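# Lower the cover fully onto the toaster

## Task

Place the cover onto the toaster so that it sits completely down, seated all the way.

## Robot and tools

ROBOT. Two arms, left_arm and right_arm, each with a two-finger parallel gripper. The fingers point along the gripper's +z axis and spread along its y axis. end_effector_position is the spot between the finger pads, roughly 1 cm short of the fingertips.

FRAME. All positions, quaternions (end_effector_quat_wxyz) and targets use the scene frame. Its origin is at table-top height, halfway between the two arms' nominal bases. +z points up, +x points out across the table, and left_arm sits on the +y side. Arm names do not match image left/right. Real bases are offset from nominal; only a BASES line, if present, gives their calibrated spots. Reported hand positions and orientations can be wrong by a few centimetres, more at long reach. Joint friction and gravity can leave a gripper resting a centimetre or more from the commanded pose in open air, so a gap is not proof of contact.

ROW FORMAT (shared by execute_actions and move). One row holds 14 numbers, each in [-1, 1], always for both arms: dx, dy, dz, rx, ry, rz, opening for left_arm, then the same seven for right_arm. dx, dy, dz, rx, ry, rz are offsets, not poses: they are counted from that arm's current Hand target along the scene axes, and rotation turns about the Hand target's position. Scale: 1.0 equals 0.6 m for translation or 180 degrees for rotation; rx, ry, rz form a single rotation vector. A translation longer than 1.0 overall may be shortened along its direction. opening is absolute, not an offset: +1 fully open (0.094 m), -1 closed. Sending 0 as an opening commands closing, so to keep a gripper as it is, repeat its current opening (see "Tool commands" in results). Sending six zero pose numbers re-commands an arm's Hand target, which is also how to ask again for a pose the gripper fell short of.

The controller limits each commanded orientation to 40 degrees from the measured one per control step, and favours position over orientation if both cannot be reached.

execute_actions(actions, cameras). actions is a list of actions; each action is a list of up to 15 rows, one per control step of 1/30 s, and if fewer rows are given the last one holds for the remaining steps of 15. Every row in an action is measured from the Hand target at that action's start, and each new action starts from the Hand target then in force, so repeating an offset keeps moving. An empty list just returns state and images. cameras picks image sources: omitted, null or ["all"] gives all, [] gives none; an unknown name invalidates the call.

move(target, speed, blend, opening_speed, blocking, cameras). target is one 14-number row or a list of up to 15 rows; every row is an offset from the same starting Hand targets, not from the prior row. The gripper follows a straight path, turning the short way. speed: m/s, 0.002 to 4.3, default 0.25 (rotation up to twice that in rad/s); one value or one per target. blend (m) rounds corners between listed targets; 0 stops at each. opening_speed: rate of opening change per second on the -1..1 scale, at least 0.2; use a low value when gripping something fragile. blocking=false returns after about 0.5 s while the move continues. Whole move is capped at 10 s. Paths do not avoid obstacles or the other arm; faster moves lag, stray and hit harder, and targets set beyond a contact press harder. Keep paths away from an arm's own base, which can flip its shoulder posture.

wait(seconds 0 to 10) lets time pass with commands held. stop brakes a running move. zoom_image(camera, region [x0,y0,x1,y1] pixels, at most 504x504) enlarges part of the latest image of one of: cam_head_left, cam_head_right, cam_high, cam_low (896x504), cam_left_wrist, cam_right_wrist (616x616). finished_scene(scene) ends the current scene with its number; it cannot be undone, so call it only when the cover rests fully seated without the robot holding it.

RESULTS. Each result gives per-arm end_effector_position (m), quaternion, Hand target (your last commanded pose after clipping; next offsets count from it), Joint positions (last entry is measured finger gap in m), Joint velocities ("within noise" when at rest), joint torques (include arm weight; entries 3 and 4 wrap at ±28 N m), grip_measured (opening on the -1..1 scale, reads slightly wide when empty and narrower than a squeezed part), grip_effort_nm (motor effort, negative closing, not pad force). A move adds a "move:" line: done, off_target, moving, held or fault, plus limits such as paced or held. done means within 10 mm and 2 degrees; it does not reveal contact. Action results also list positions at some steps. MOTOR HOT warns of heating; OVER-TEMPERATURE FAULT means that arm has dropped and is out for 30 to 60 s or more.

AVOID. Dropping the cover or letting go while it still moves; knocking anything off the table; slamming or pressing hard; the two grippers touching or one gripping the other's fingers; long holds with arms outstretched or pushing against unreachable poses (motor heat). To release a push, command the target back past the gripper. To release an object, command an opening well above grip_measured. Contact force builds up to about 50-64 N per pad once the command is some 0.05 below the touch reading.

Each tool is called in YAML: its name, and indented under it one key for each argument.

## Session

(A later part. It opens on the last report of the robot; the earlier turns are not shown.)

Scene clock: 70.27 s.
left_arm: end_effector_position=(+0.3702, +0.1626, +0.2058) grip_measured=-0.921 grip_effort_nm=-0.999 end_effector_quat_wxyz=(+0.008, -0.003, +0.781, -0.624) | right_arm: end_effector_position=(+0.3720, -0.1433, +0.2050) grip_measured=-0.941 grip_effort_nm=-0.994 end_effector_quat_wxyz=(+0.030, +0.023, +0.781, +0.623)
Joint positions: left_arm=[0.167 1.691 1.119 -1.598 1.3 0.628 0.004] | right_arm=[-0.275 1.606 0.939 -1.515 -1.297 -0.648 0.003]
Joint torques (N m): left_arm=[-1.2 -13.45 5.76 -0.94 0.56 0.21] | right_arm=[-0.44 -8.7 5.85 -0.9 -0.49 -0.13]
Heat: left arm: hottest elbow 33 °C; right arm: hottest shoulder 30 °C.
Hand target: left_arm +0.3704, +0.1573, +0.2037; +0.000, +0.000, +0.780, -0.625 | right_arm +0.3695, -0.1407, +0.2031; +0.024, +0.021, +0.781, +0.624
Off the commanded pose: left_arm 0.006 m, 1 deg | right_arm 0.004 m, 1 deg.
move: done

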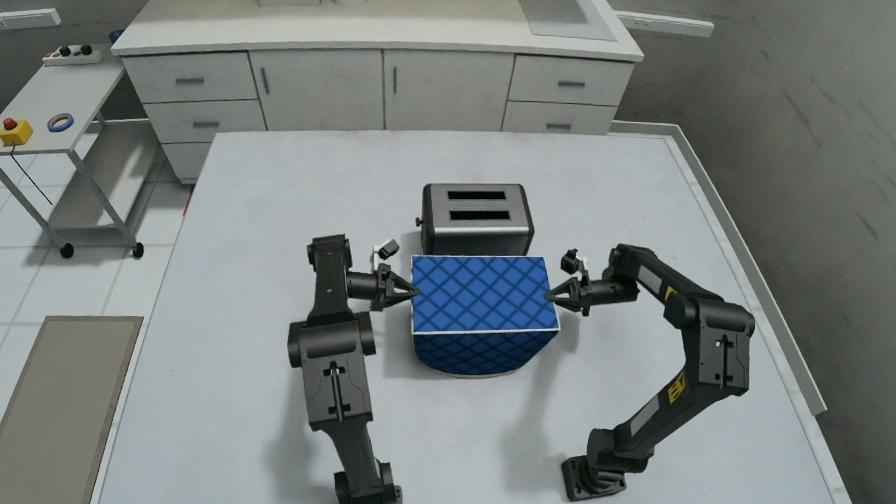

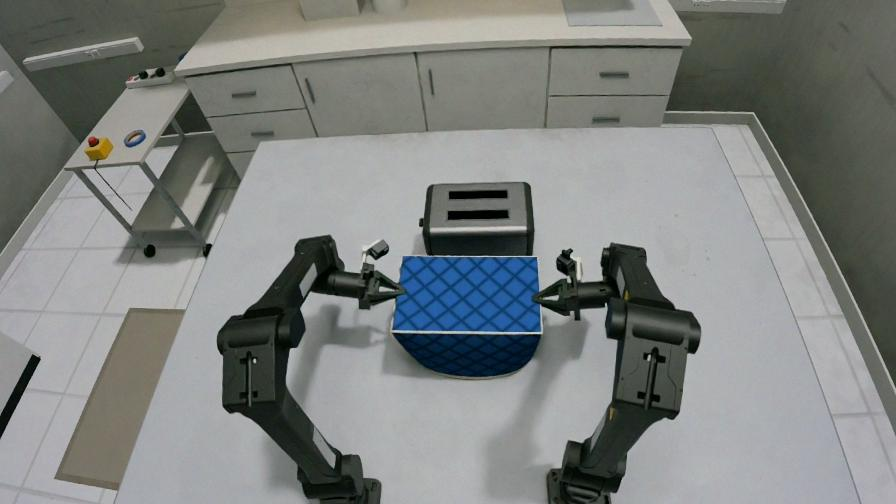

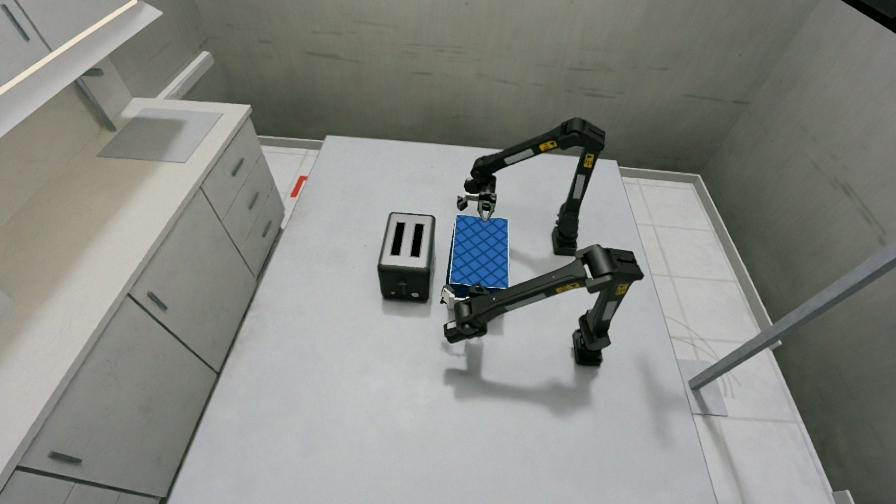

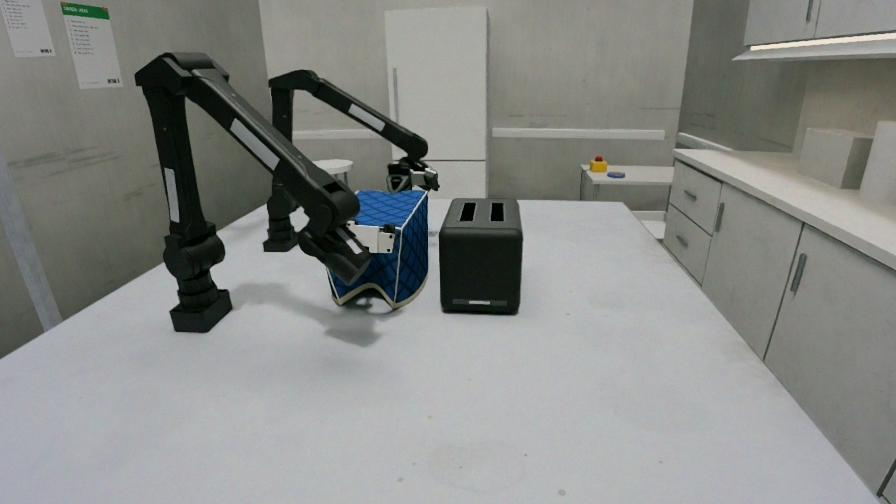

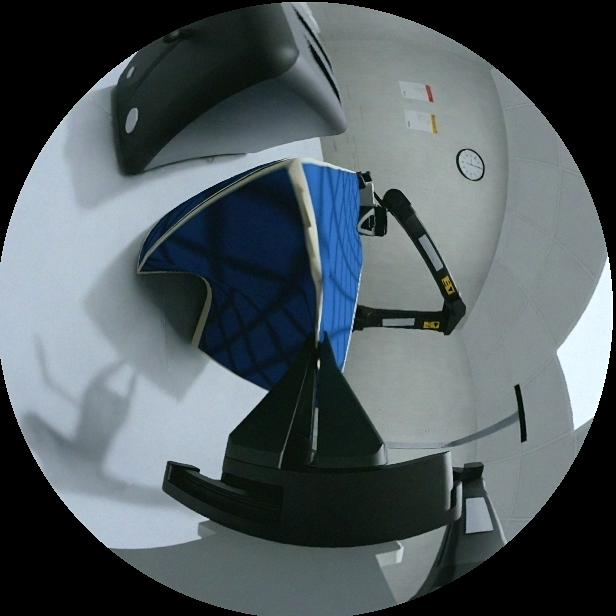

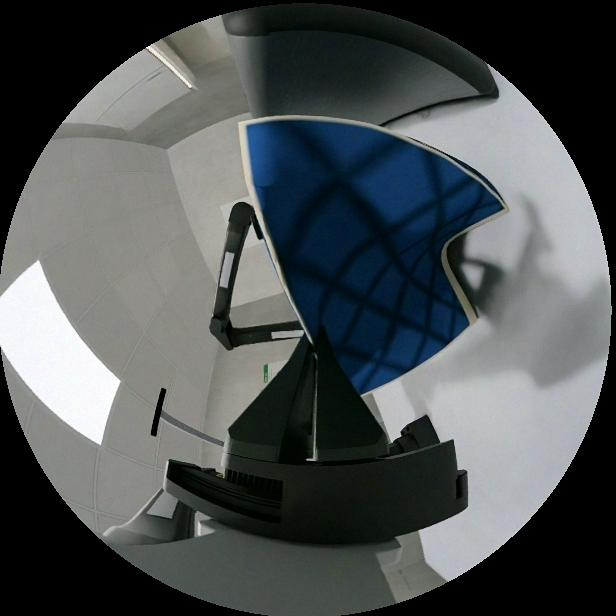

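move:
  target:
    - [0,0,0.11,0,0,0,-1,0,0,0.11,0,0,0,-1]
    - [0,0.02,0.15,0.2,0,0,-1,0,-0.02,0.15,-0.2,0,0,-1]
  speed: [0.06,0.12]

move:
  target: [0,0.015,0.04,0.13,0,0,-1,0,-0.015,0.04,-0.13,0,0,-1]
  speed: 0.12

move:
  target: [0,0.015,0.04,0.13,0,0,-1,0,-0.015,0.04,-0.13,0,0,-1]
  speed: 0.12

zoom_image:
  camera: "cam_low"
  region: [250, 70, 560, 340]

Scene clock: 79.60 s.
left_arm: end_effector_position=(+0.3564, +0.1610, +0.2686) grip_measured=-0.924 grip_effort_nm=-1.028 end_effector_quat_wxyz=(-0.039, -0.007, +0.930, -0.365) | right_arm: end_effector_position=(+0.3542, -0.1444, +0.2705) grip_measured=-0.945 grip_effort_nm=-1.028 end_effector_quat_wxyz=(-0.005, +0.017, +0.930, +0.367)
Joint positions: left_arm=[0.041 1.446 1.286 -1.547 0.743 0.084 0.004] | right_arm=[-0.142 1.284 1.082 -1.461 -0.747 -0.104 0.003]
Joint torques (N m): left_arm=[0.62 -14.8 10.74 0.14 -0.37 0.06] | right_arm=[-1.79 -8.12 13.56 0.24 0.45 0.17]
Heat: left arm: hottest elbow 33 °C; right arm: hottest shoulder 30 °C.
Hand target: left_arm +0.3704, +0.1692, +0.2937; +0.000, +0.000, +0.935, -0.354 | right_arm +0.3694, -0.1527, +0.2932; +0.030, +0.013, +0.935, +0.352
Off the commanded pose: left_arm 0.030 m, 5 deg | right_arm 0.029 m, 4 deg.
move: off_target (left_arm, right_arm)

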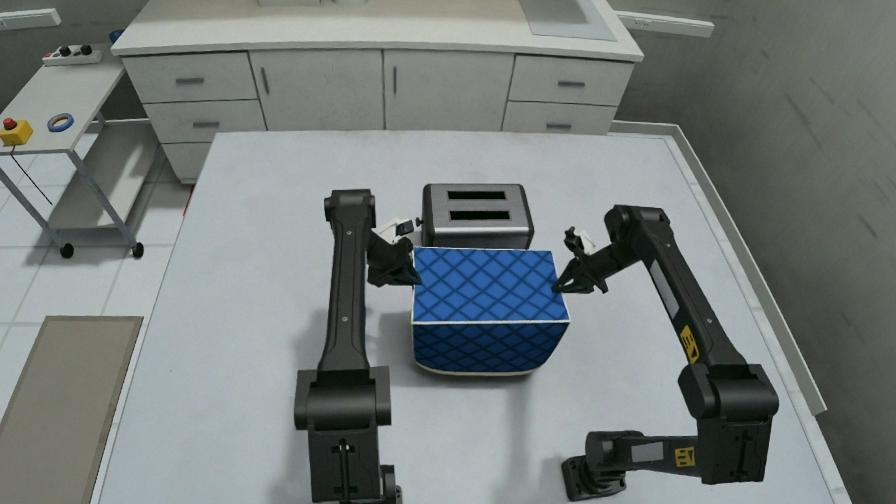

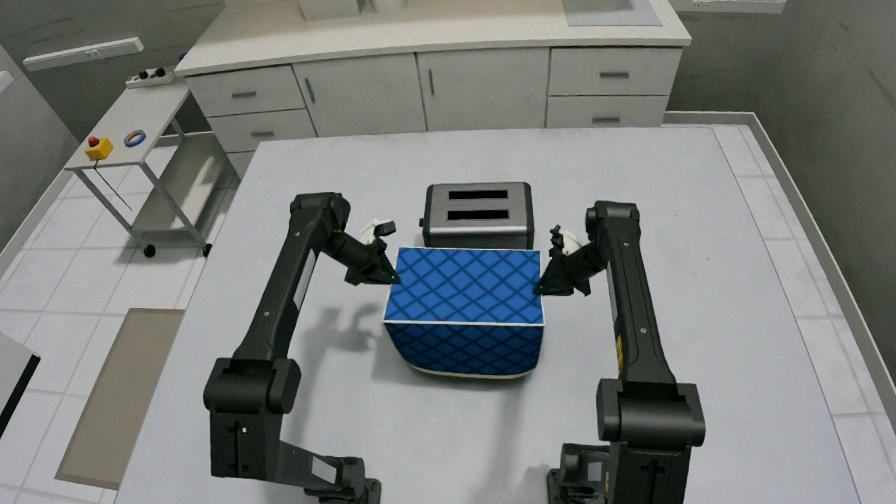

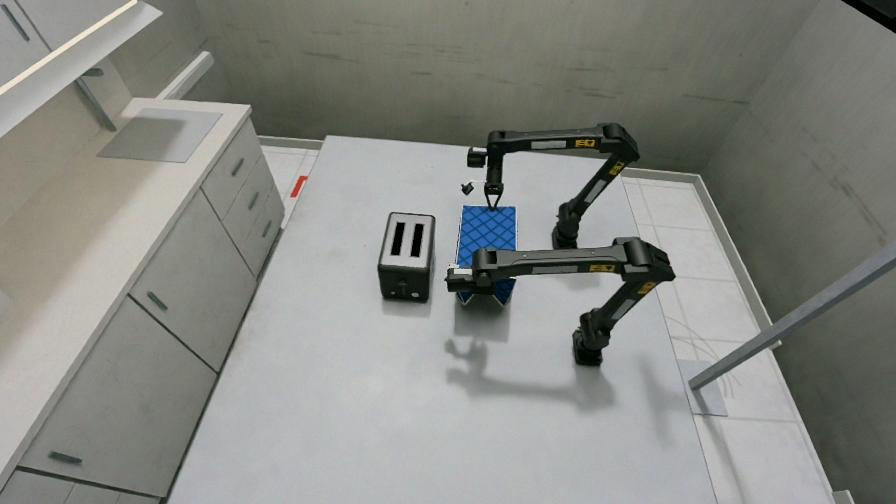

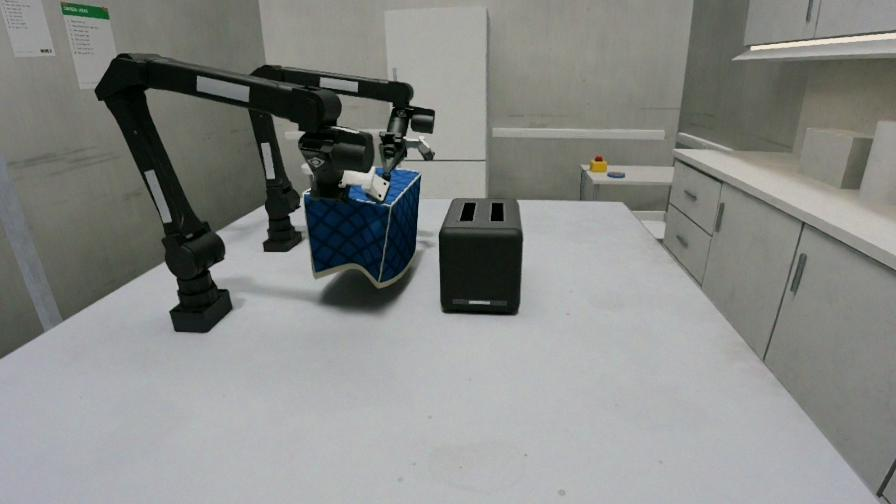

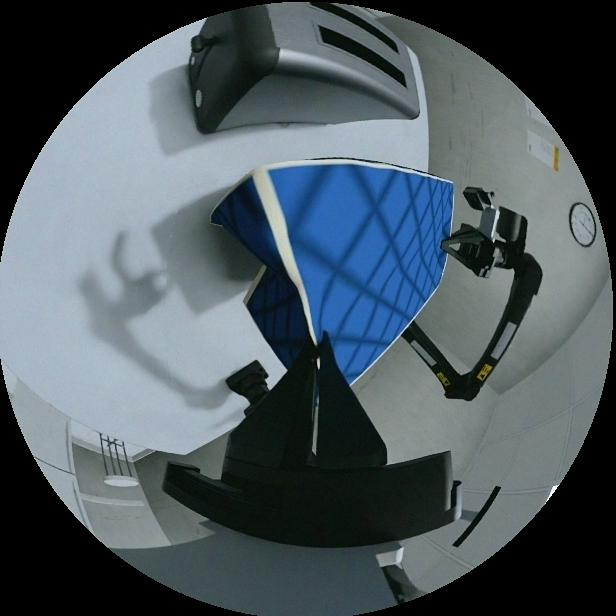

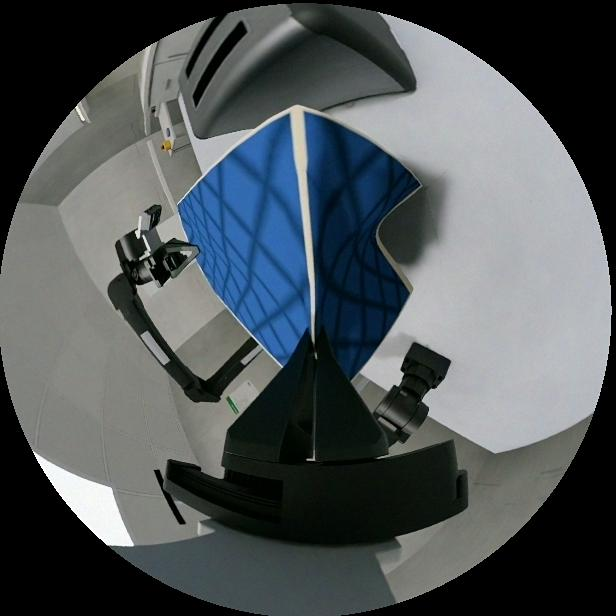

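Scene clock: 81.90 s.
left_arm: end_effector_position=(+0.3602, +0.1584, +0.2921) grip_measured=-0.924 grip_effort_nm=-1.028 end_effector_quat_wxyz=(-0.034, +0.013, +0.984, -0.176) | right_arm: end_effector_position=(+0.3602, -0.1437, +0.2931) grip_measured=-0.945 grip_effort_nm=-1.038 end_effector_quat_wxyz=(+0.003, -0.008, +0.984, +0.179)
Joint positions: left_arm=[-0.105 1.43 1.426 -1.605 0.358 -0.067 0.004] | right_arm=[0.023 1.254 1.21 -1.501 -0.359 0.049 0.003]
Joint torques (N m): left_arm=[2.02 -14.68 10.8 -0.46 -1.49 0.02] | right_arm=[-3.02 -8.35 13.6 -0.36 1.7 0.18]
Heat: left arm: hottest elbow 34 °C; right arm: hottest shoulder 30 °C.
Hand target: left_arm +0.3704, +0.1782, +0.3179; +0.000, +0.000, +0.988, -0.157 | right_arm +0.3695, -0.1618, +0.3172; +0.032, +0.007, +0.987, +0.155
Off the commanded pose: left_arm 0.034 m, 5 deg | right_arm 0.031 m, 5 deg.
move: off_target (left_arm, right_arm)

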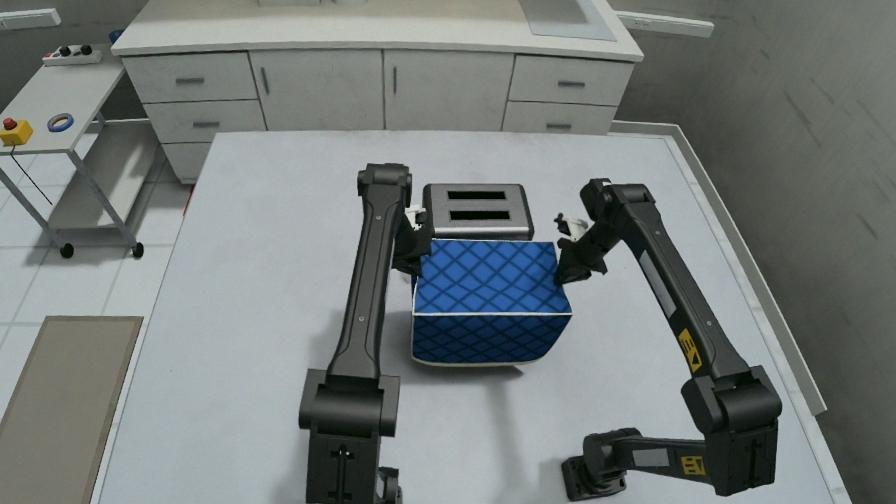

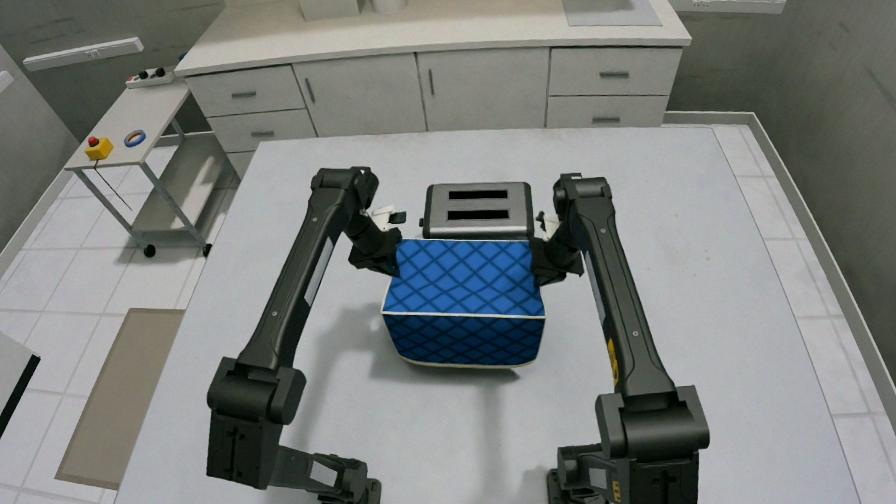

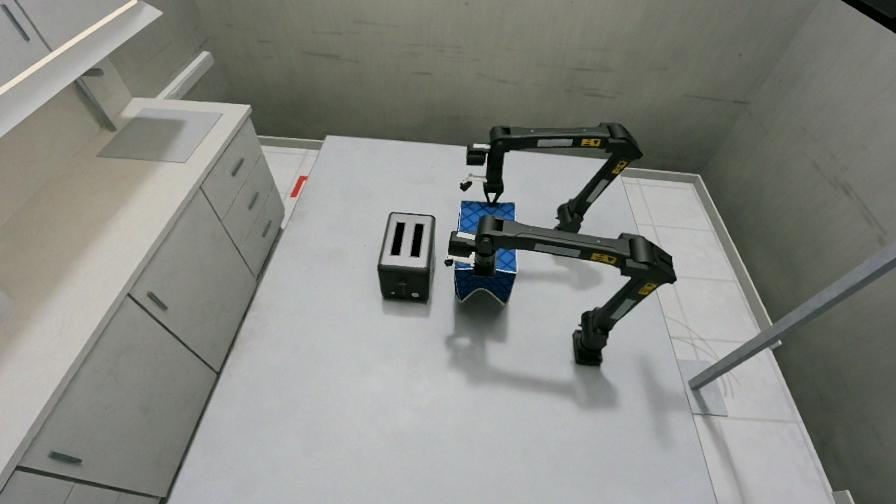

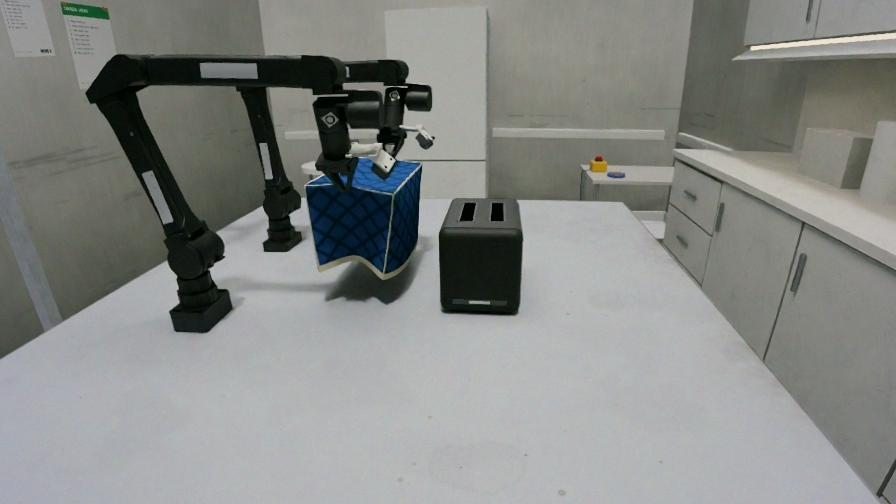

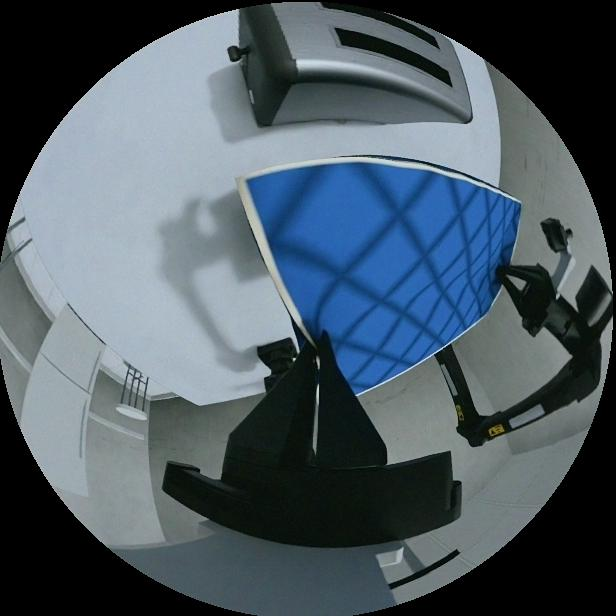

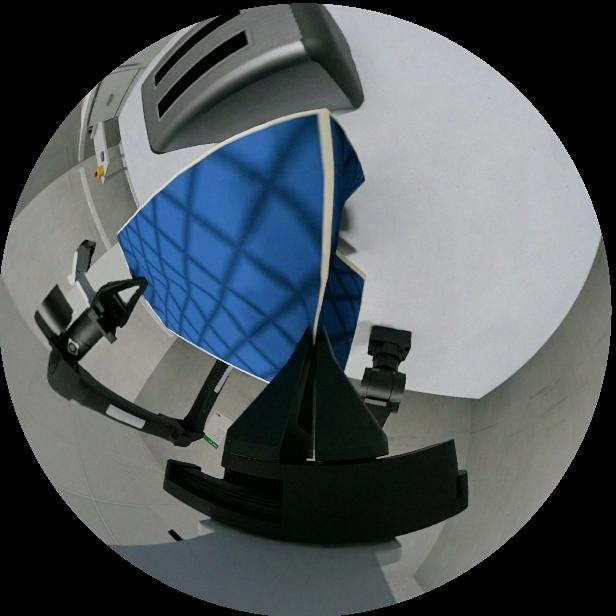

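Scene clock: 84.23 s.
left_arm: end_effector_position=(+0.3615, +0.1553, +0.3178) grip_measured=-0.925 grip_effort_nm=-1.033 end_effector_quat_wxyz=(+0.001, +0.028, +1.000, +0.013) | right_arm: end_effector_position=(+0.3620, -0.1429, +0.3273) grip_measured=-0.946 grip_effort_nm=-1.033 end_effector_quat_wxyz=(+0.029, -0.026, +0.999, -0.012)
Joint positions: left_arm=[-0.268 1.43 1.522 -1.667 -0.026 -0.207 0.004] | right_arm=[0.209 1.256 1.329 -1.592 0.036 0.193 0.003]
Joint torques (N m): left_arm=[3.6 -14.56 10.15 -0.73 -2.51 0.02] | right_arm=[-4.31 -6.65 12.89 -1.1 2.81 0.21]
Heat: left arm: hottest elbow 34 °C; right arm: hottest shoulder 30 °C.
Hand target: left_arm +0.3704, +0.1873, +0.3419; +0.000, +0.000, +0.999, +0.047 | right_arm +0.3695, -0.1706, +0.3412; +0.033, +0.000, +0.998, -0.048
Off the commanded pose: left_arm 0.041 m, 5 deg | right_arm 0.032 m, 5 deg.
joint sent to its limit (left arm) — joint 4 (wrist pitch), lower limit. The joint targets are off in orientation, not in position.
move: off_target (left_arm, right_arm)

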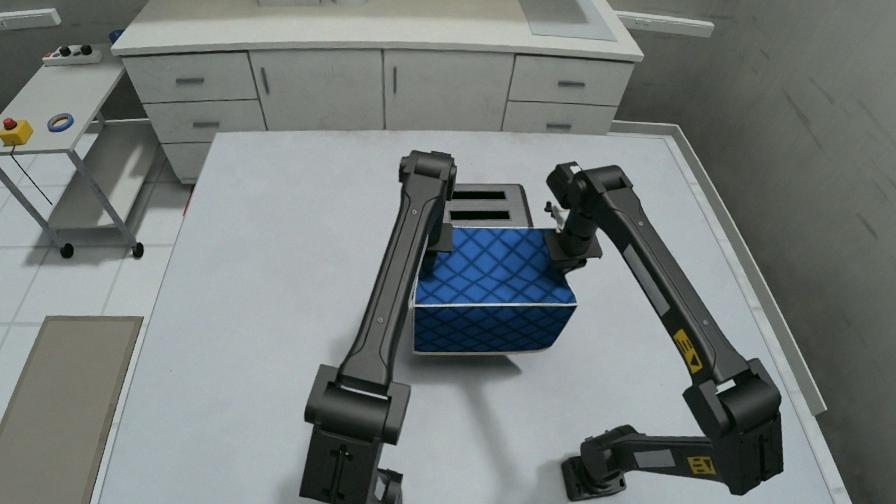

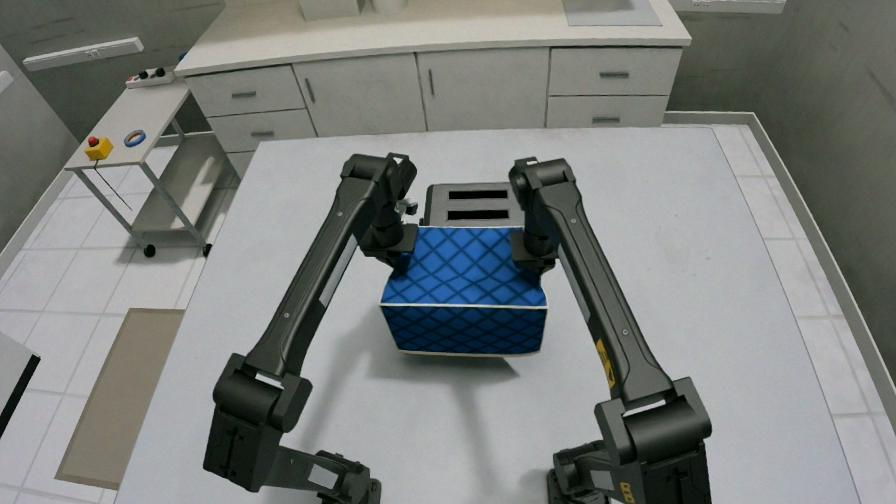

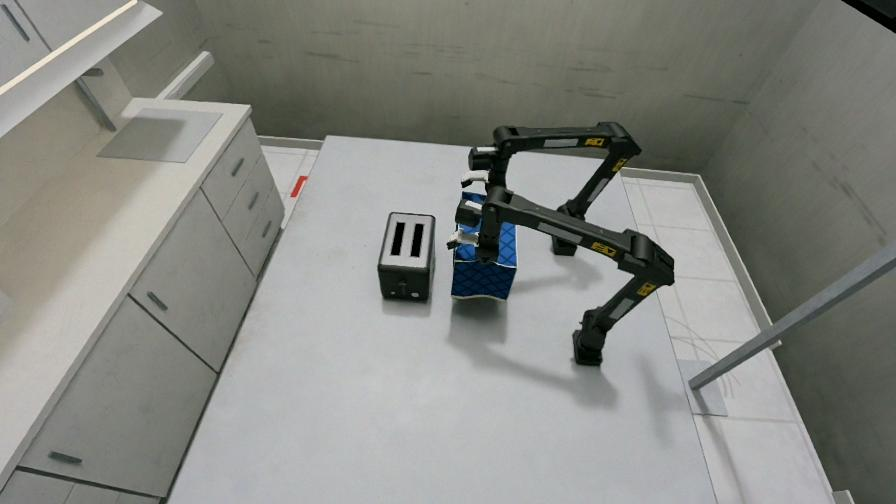

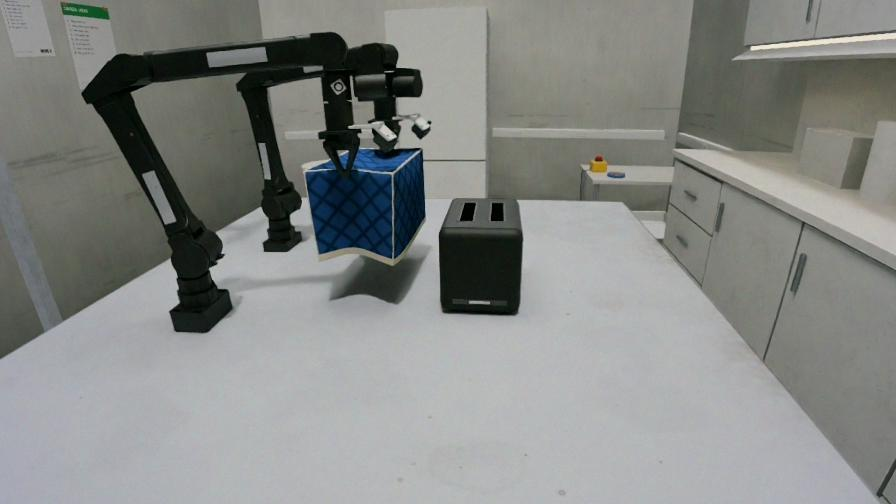

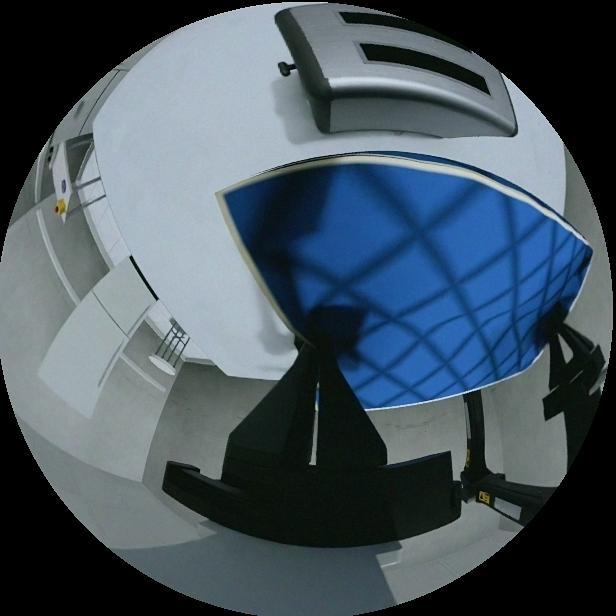

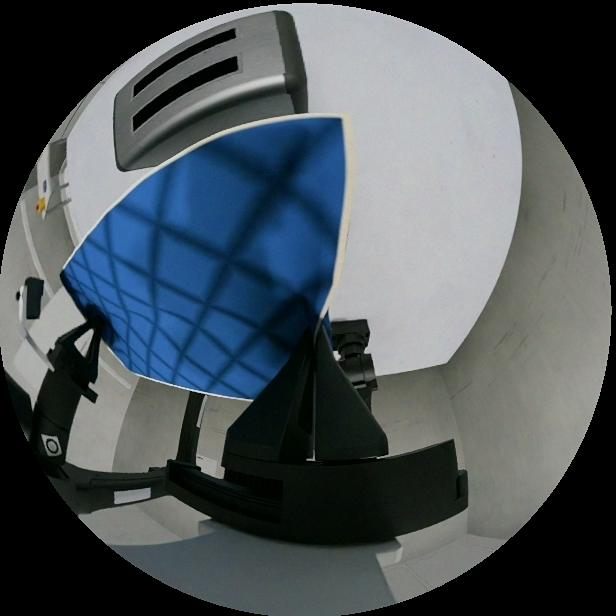

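Scaled by 1.626.

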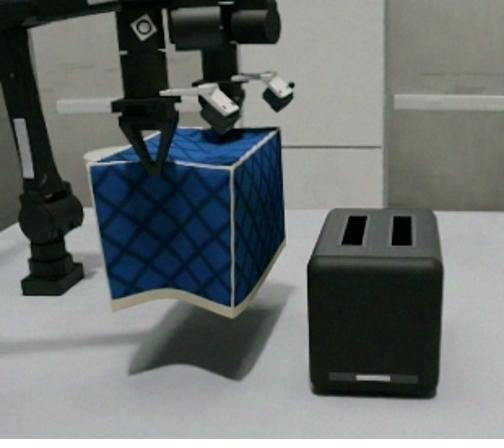

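move:
  target:
    - [0,0.005,0.12,0.06,0,0,-1,0,-0.01,0.11,-0.06,0,0,-1]
    - [0.1,0.005,0.2,0.06,0,0,-1,0.1,-0.01,0.19,-0.06,0,0,-1]
  speed: 0.15
  blend: 0.02

zoom_image:
  camera: "cam_low"
  region: [250, 70, 560, 340]

Scene clock: 90.17 s.
left_arm: end_effector_position=(+0.4207, +0.1507, +0.4389) grip_measured=-0.925 grip_effort_nm=-1.028 end_effector_quat_wxyz=(+0.165, +0.044, +0.982, +0.076) | right_arm: end_effector_position=(+0.4215, -0.1443, +0.4350) grip_measured=-0.946 grip_effort_nm=-1.033 end_effector_quat_wxyz=(+0.145, -0.036, +0.985, -0.088)
Joint positions: left_arm=[-0.32 1.467 1.851 -1.669 -0.234 -0.191 0.004] | right_arm=[0.255 1.334 1.656 -1.652 0.243 0.19 0.003]
Joint torques (N m): left_arm=[5.01 -13.57 10.58 -0.35 -1.78 0.29] | right_arm=[-5.6 -7.88 13.46 -0.38 2.02 -0.17]
Heat: left arm: hottest elbow 36 °C; right arm: hottest elbow 31 °C.
Hand target: left_arm +0.4305, +0.1902, +0.4618; +0.000, +0.000, +0.990, +0.141 | right_arm +0.4295, -0.1768, +0.4552; +0.032, -0.003, +0.989, -0.142
Off the commanded pose: left_arm 0.047 m, 21 deg | right_arm 0.039 m, 15 deg.
joint sent to its limit (left arm) — joint 4 (wrist pitch), lower limit. The joint targets are off in position and orientation.
joint sent to its limit (right arm) — joint 4 (wrist pitch), lower limit. The joint targets are off in orientation, not in position.
move: off_target (left_arm, right_arm)

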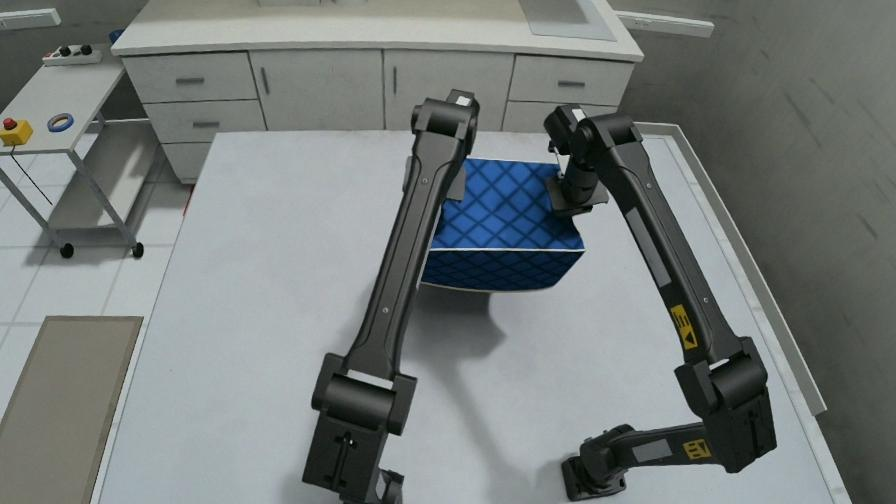

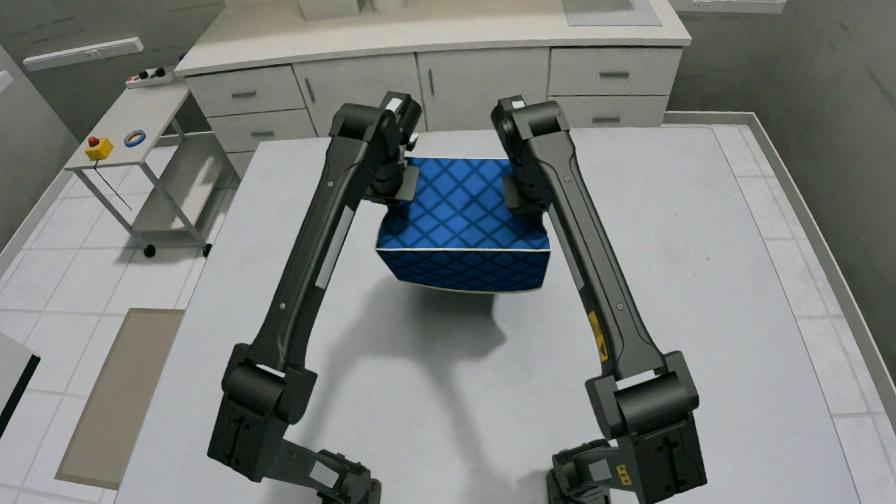

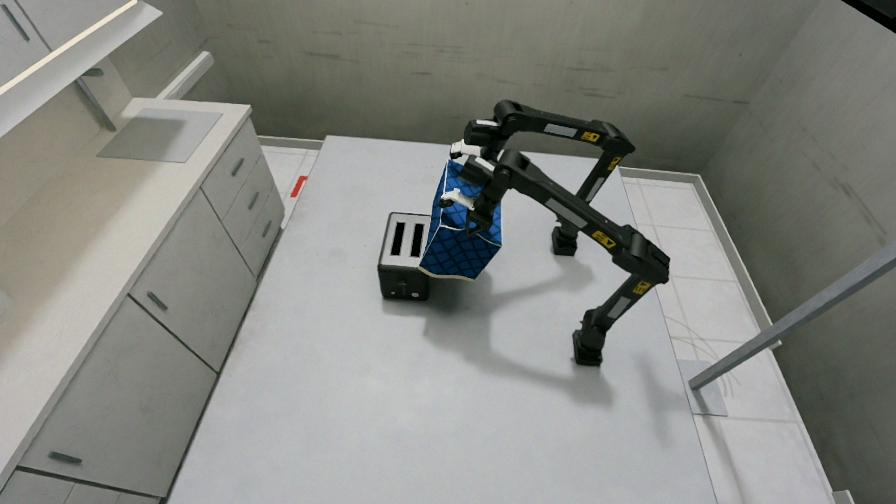

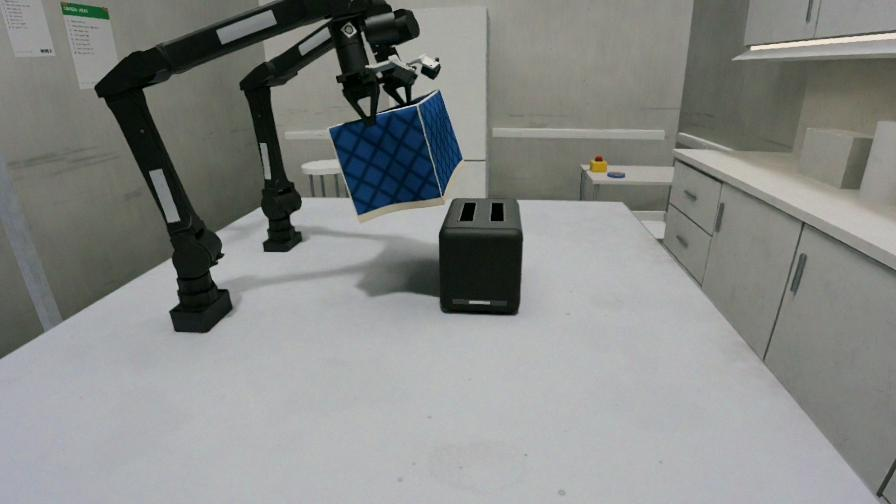

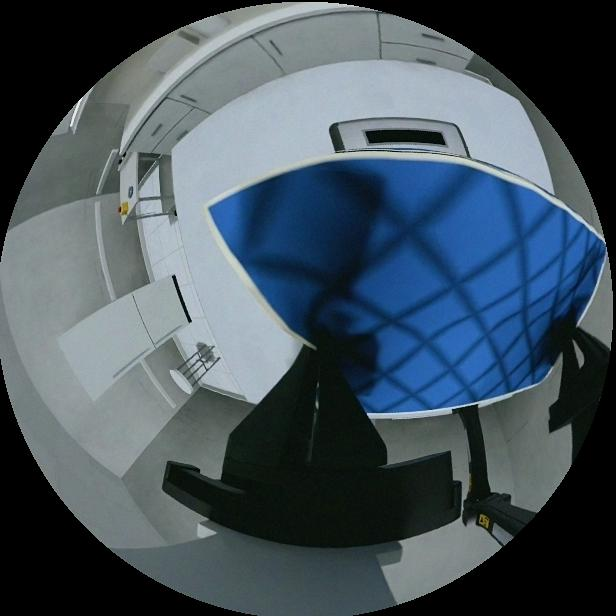

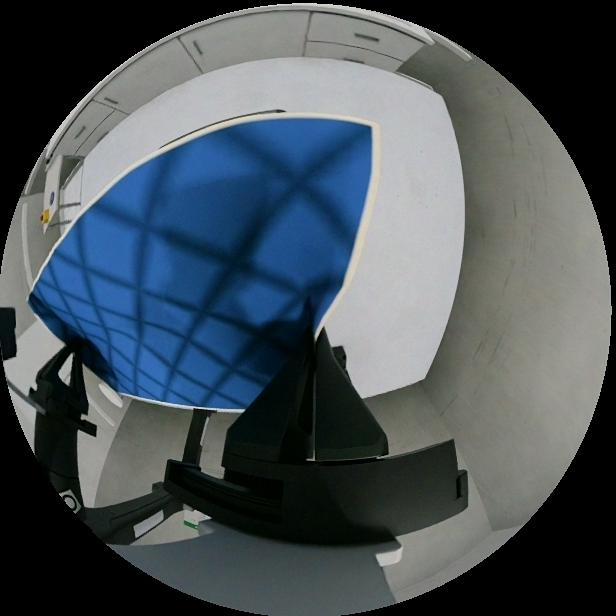

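Scaled by 1.626.

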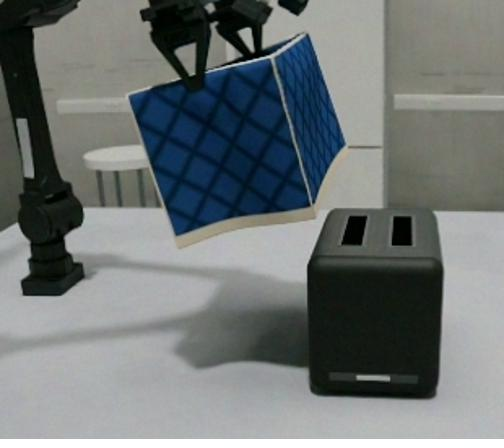

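move:
  target: [0.25,0,0.02,0,0,0,-1,0.25,0,0.02,0,0,0,-1]
  speed: 0.12

zoom_image:
  camera: "cam_low"
  region: [330, 70, 610, 330]

zoom_image:
  camera: "cam_high"
  region: [340, 130, 520, 310]

Scene clock: 100.83 s.
left_arm: end_effector_position=(+0.5708, +0.1510, +0.4563) grip_measured=-0.925 grip_effort_nm=-1.028 end_effector_quat_wxyz=(+0.220, +0.045, +0.970, +0.095) | right_arm: end_effector_position=(+0.5689, -0.1445, +0.4522) grip_measured=-0.946 grip_effort_nm=-1.033 end_effector_quat_wxyz=(+0.175, -0.034, +0.979, -0.104)
Joint positions: left_arm=[-0.254 1.85 2.362 -1.676 -0.269 -0.1 0.004] | right_arm=[0.187 1.703 2.107 -1.661 0.268 0.111 0.003]
Joint torques (N m): left_arm=[4.42 -18.9 10.36 0.1 -1.24 0.31] | right_arm=[-5.01 -12.28 13.65 0.05 1.42 -0.19]
Heat: left arm: hottest elbow 36 °C; right arm: hottest elbow 32 °C.
Hand target: left_arm +0.5804, +0.1903, +0.4738; +0.000, +0.000, +0.990, +0.141 | right_arm +0.5795, -0.1767, +0.4671; +0.032, -0.003, +0.989, -0.142
Off the commanded pose: left_arm 0.044 m, 26 deg | right_arm 0.037 m, 17 deg.
joint sent to its limit (left arm) — joint 4 (wrist pitch), lower limit. The joint targets are off in orientation, not in position.
joint sent to its limit (right arm) — joint 4 (wrist pitch), lower limit. The joint targets are off in orientation, not in position.
move: off_target (left_arm, right_arm)

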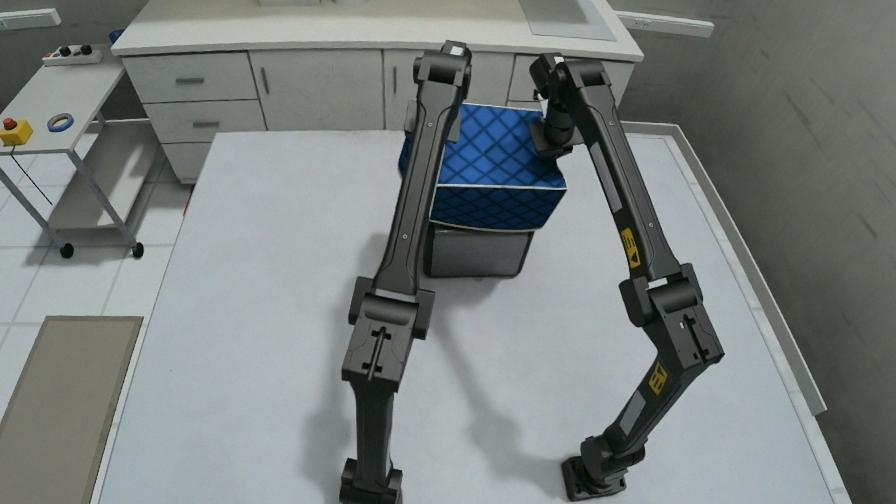

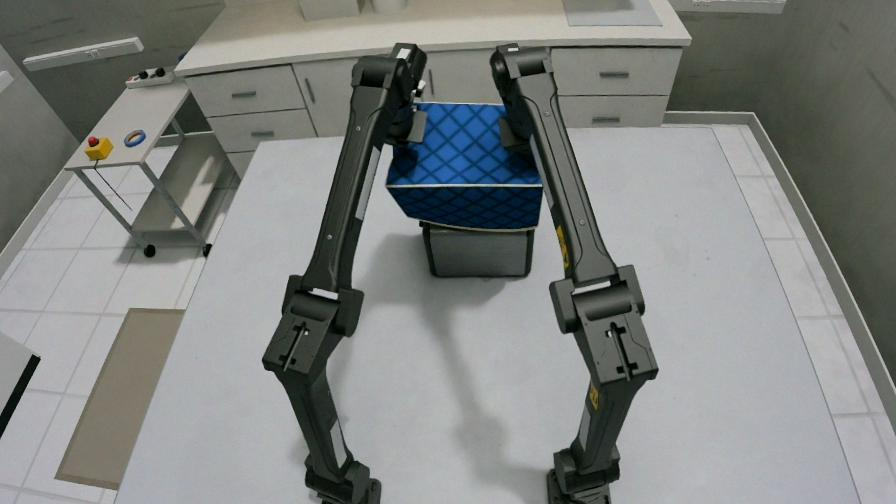

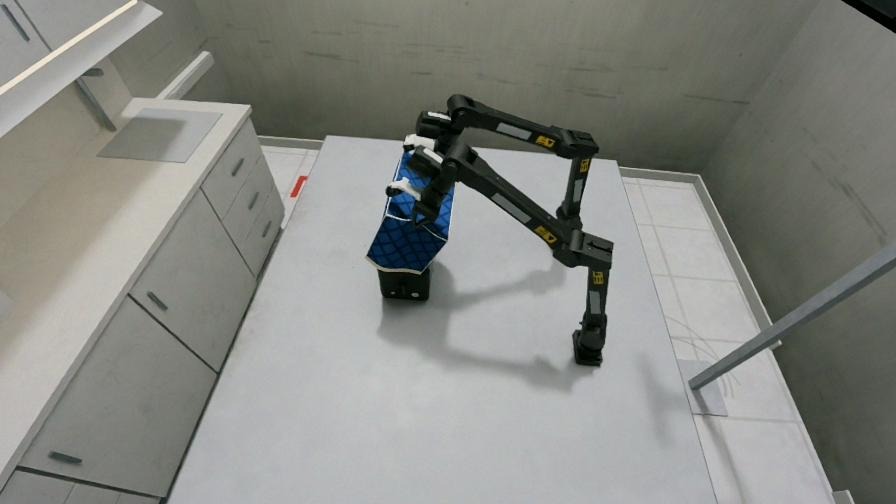

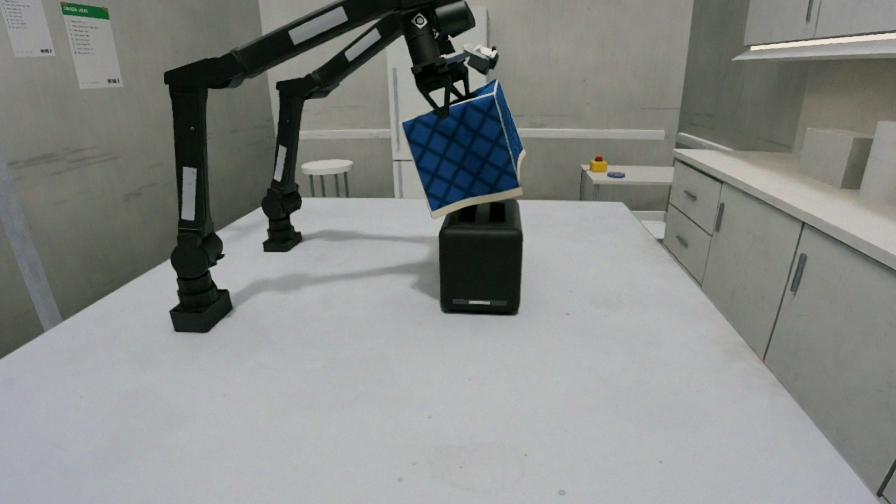

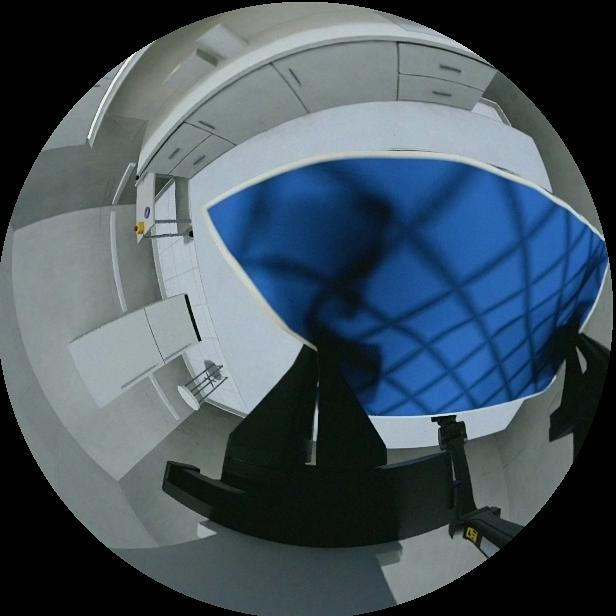

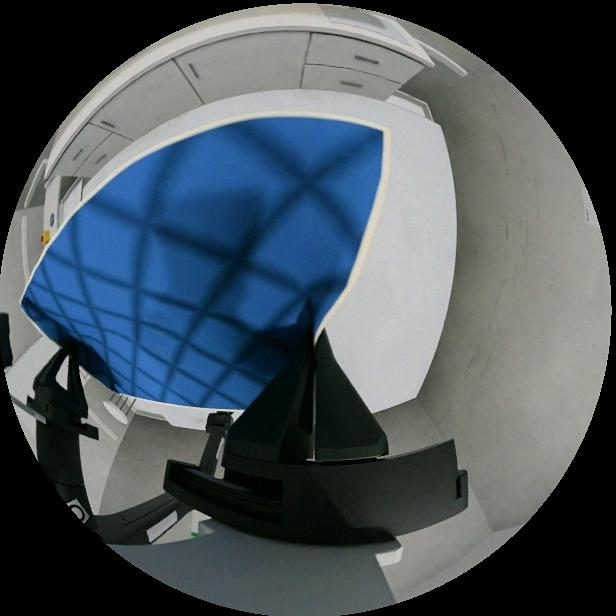

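Scaled by 1.800.

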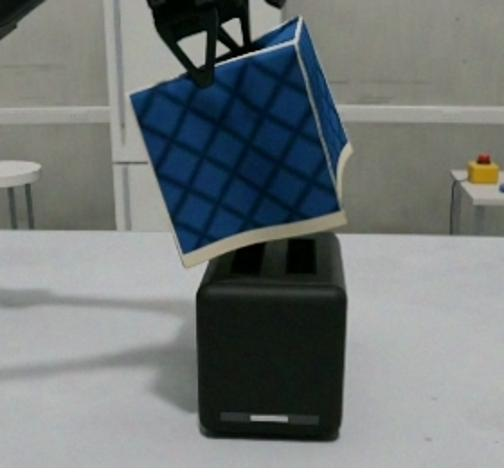

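Scaled by 2.800.

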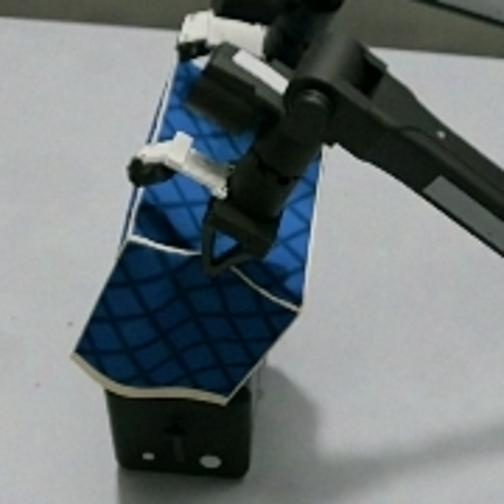

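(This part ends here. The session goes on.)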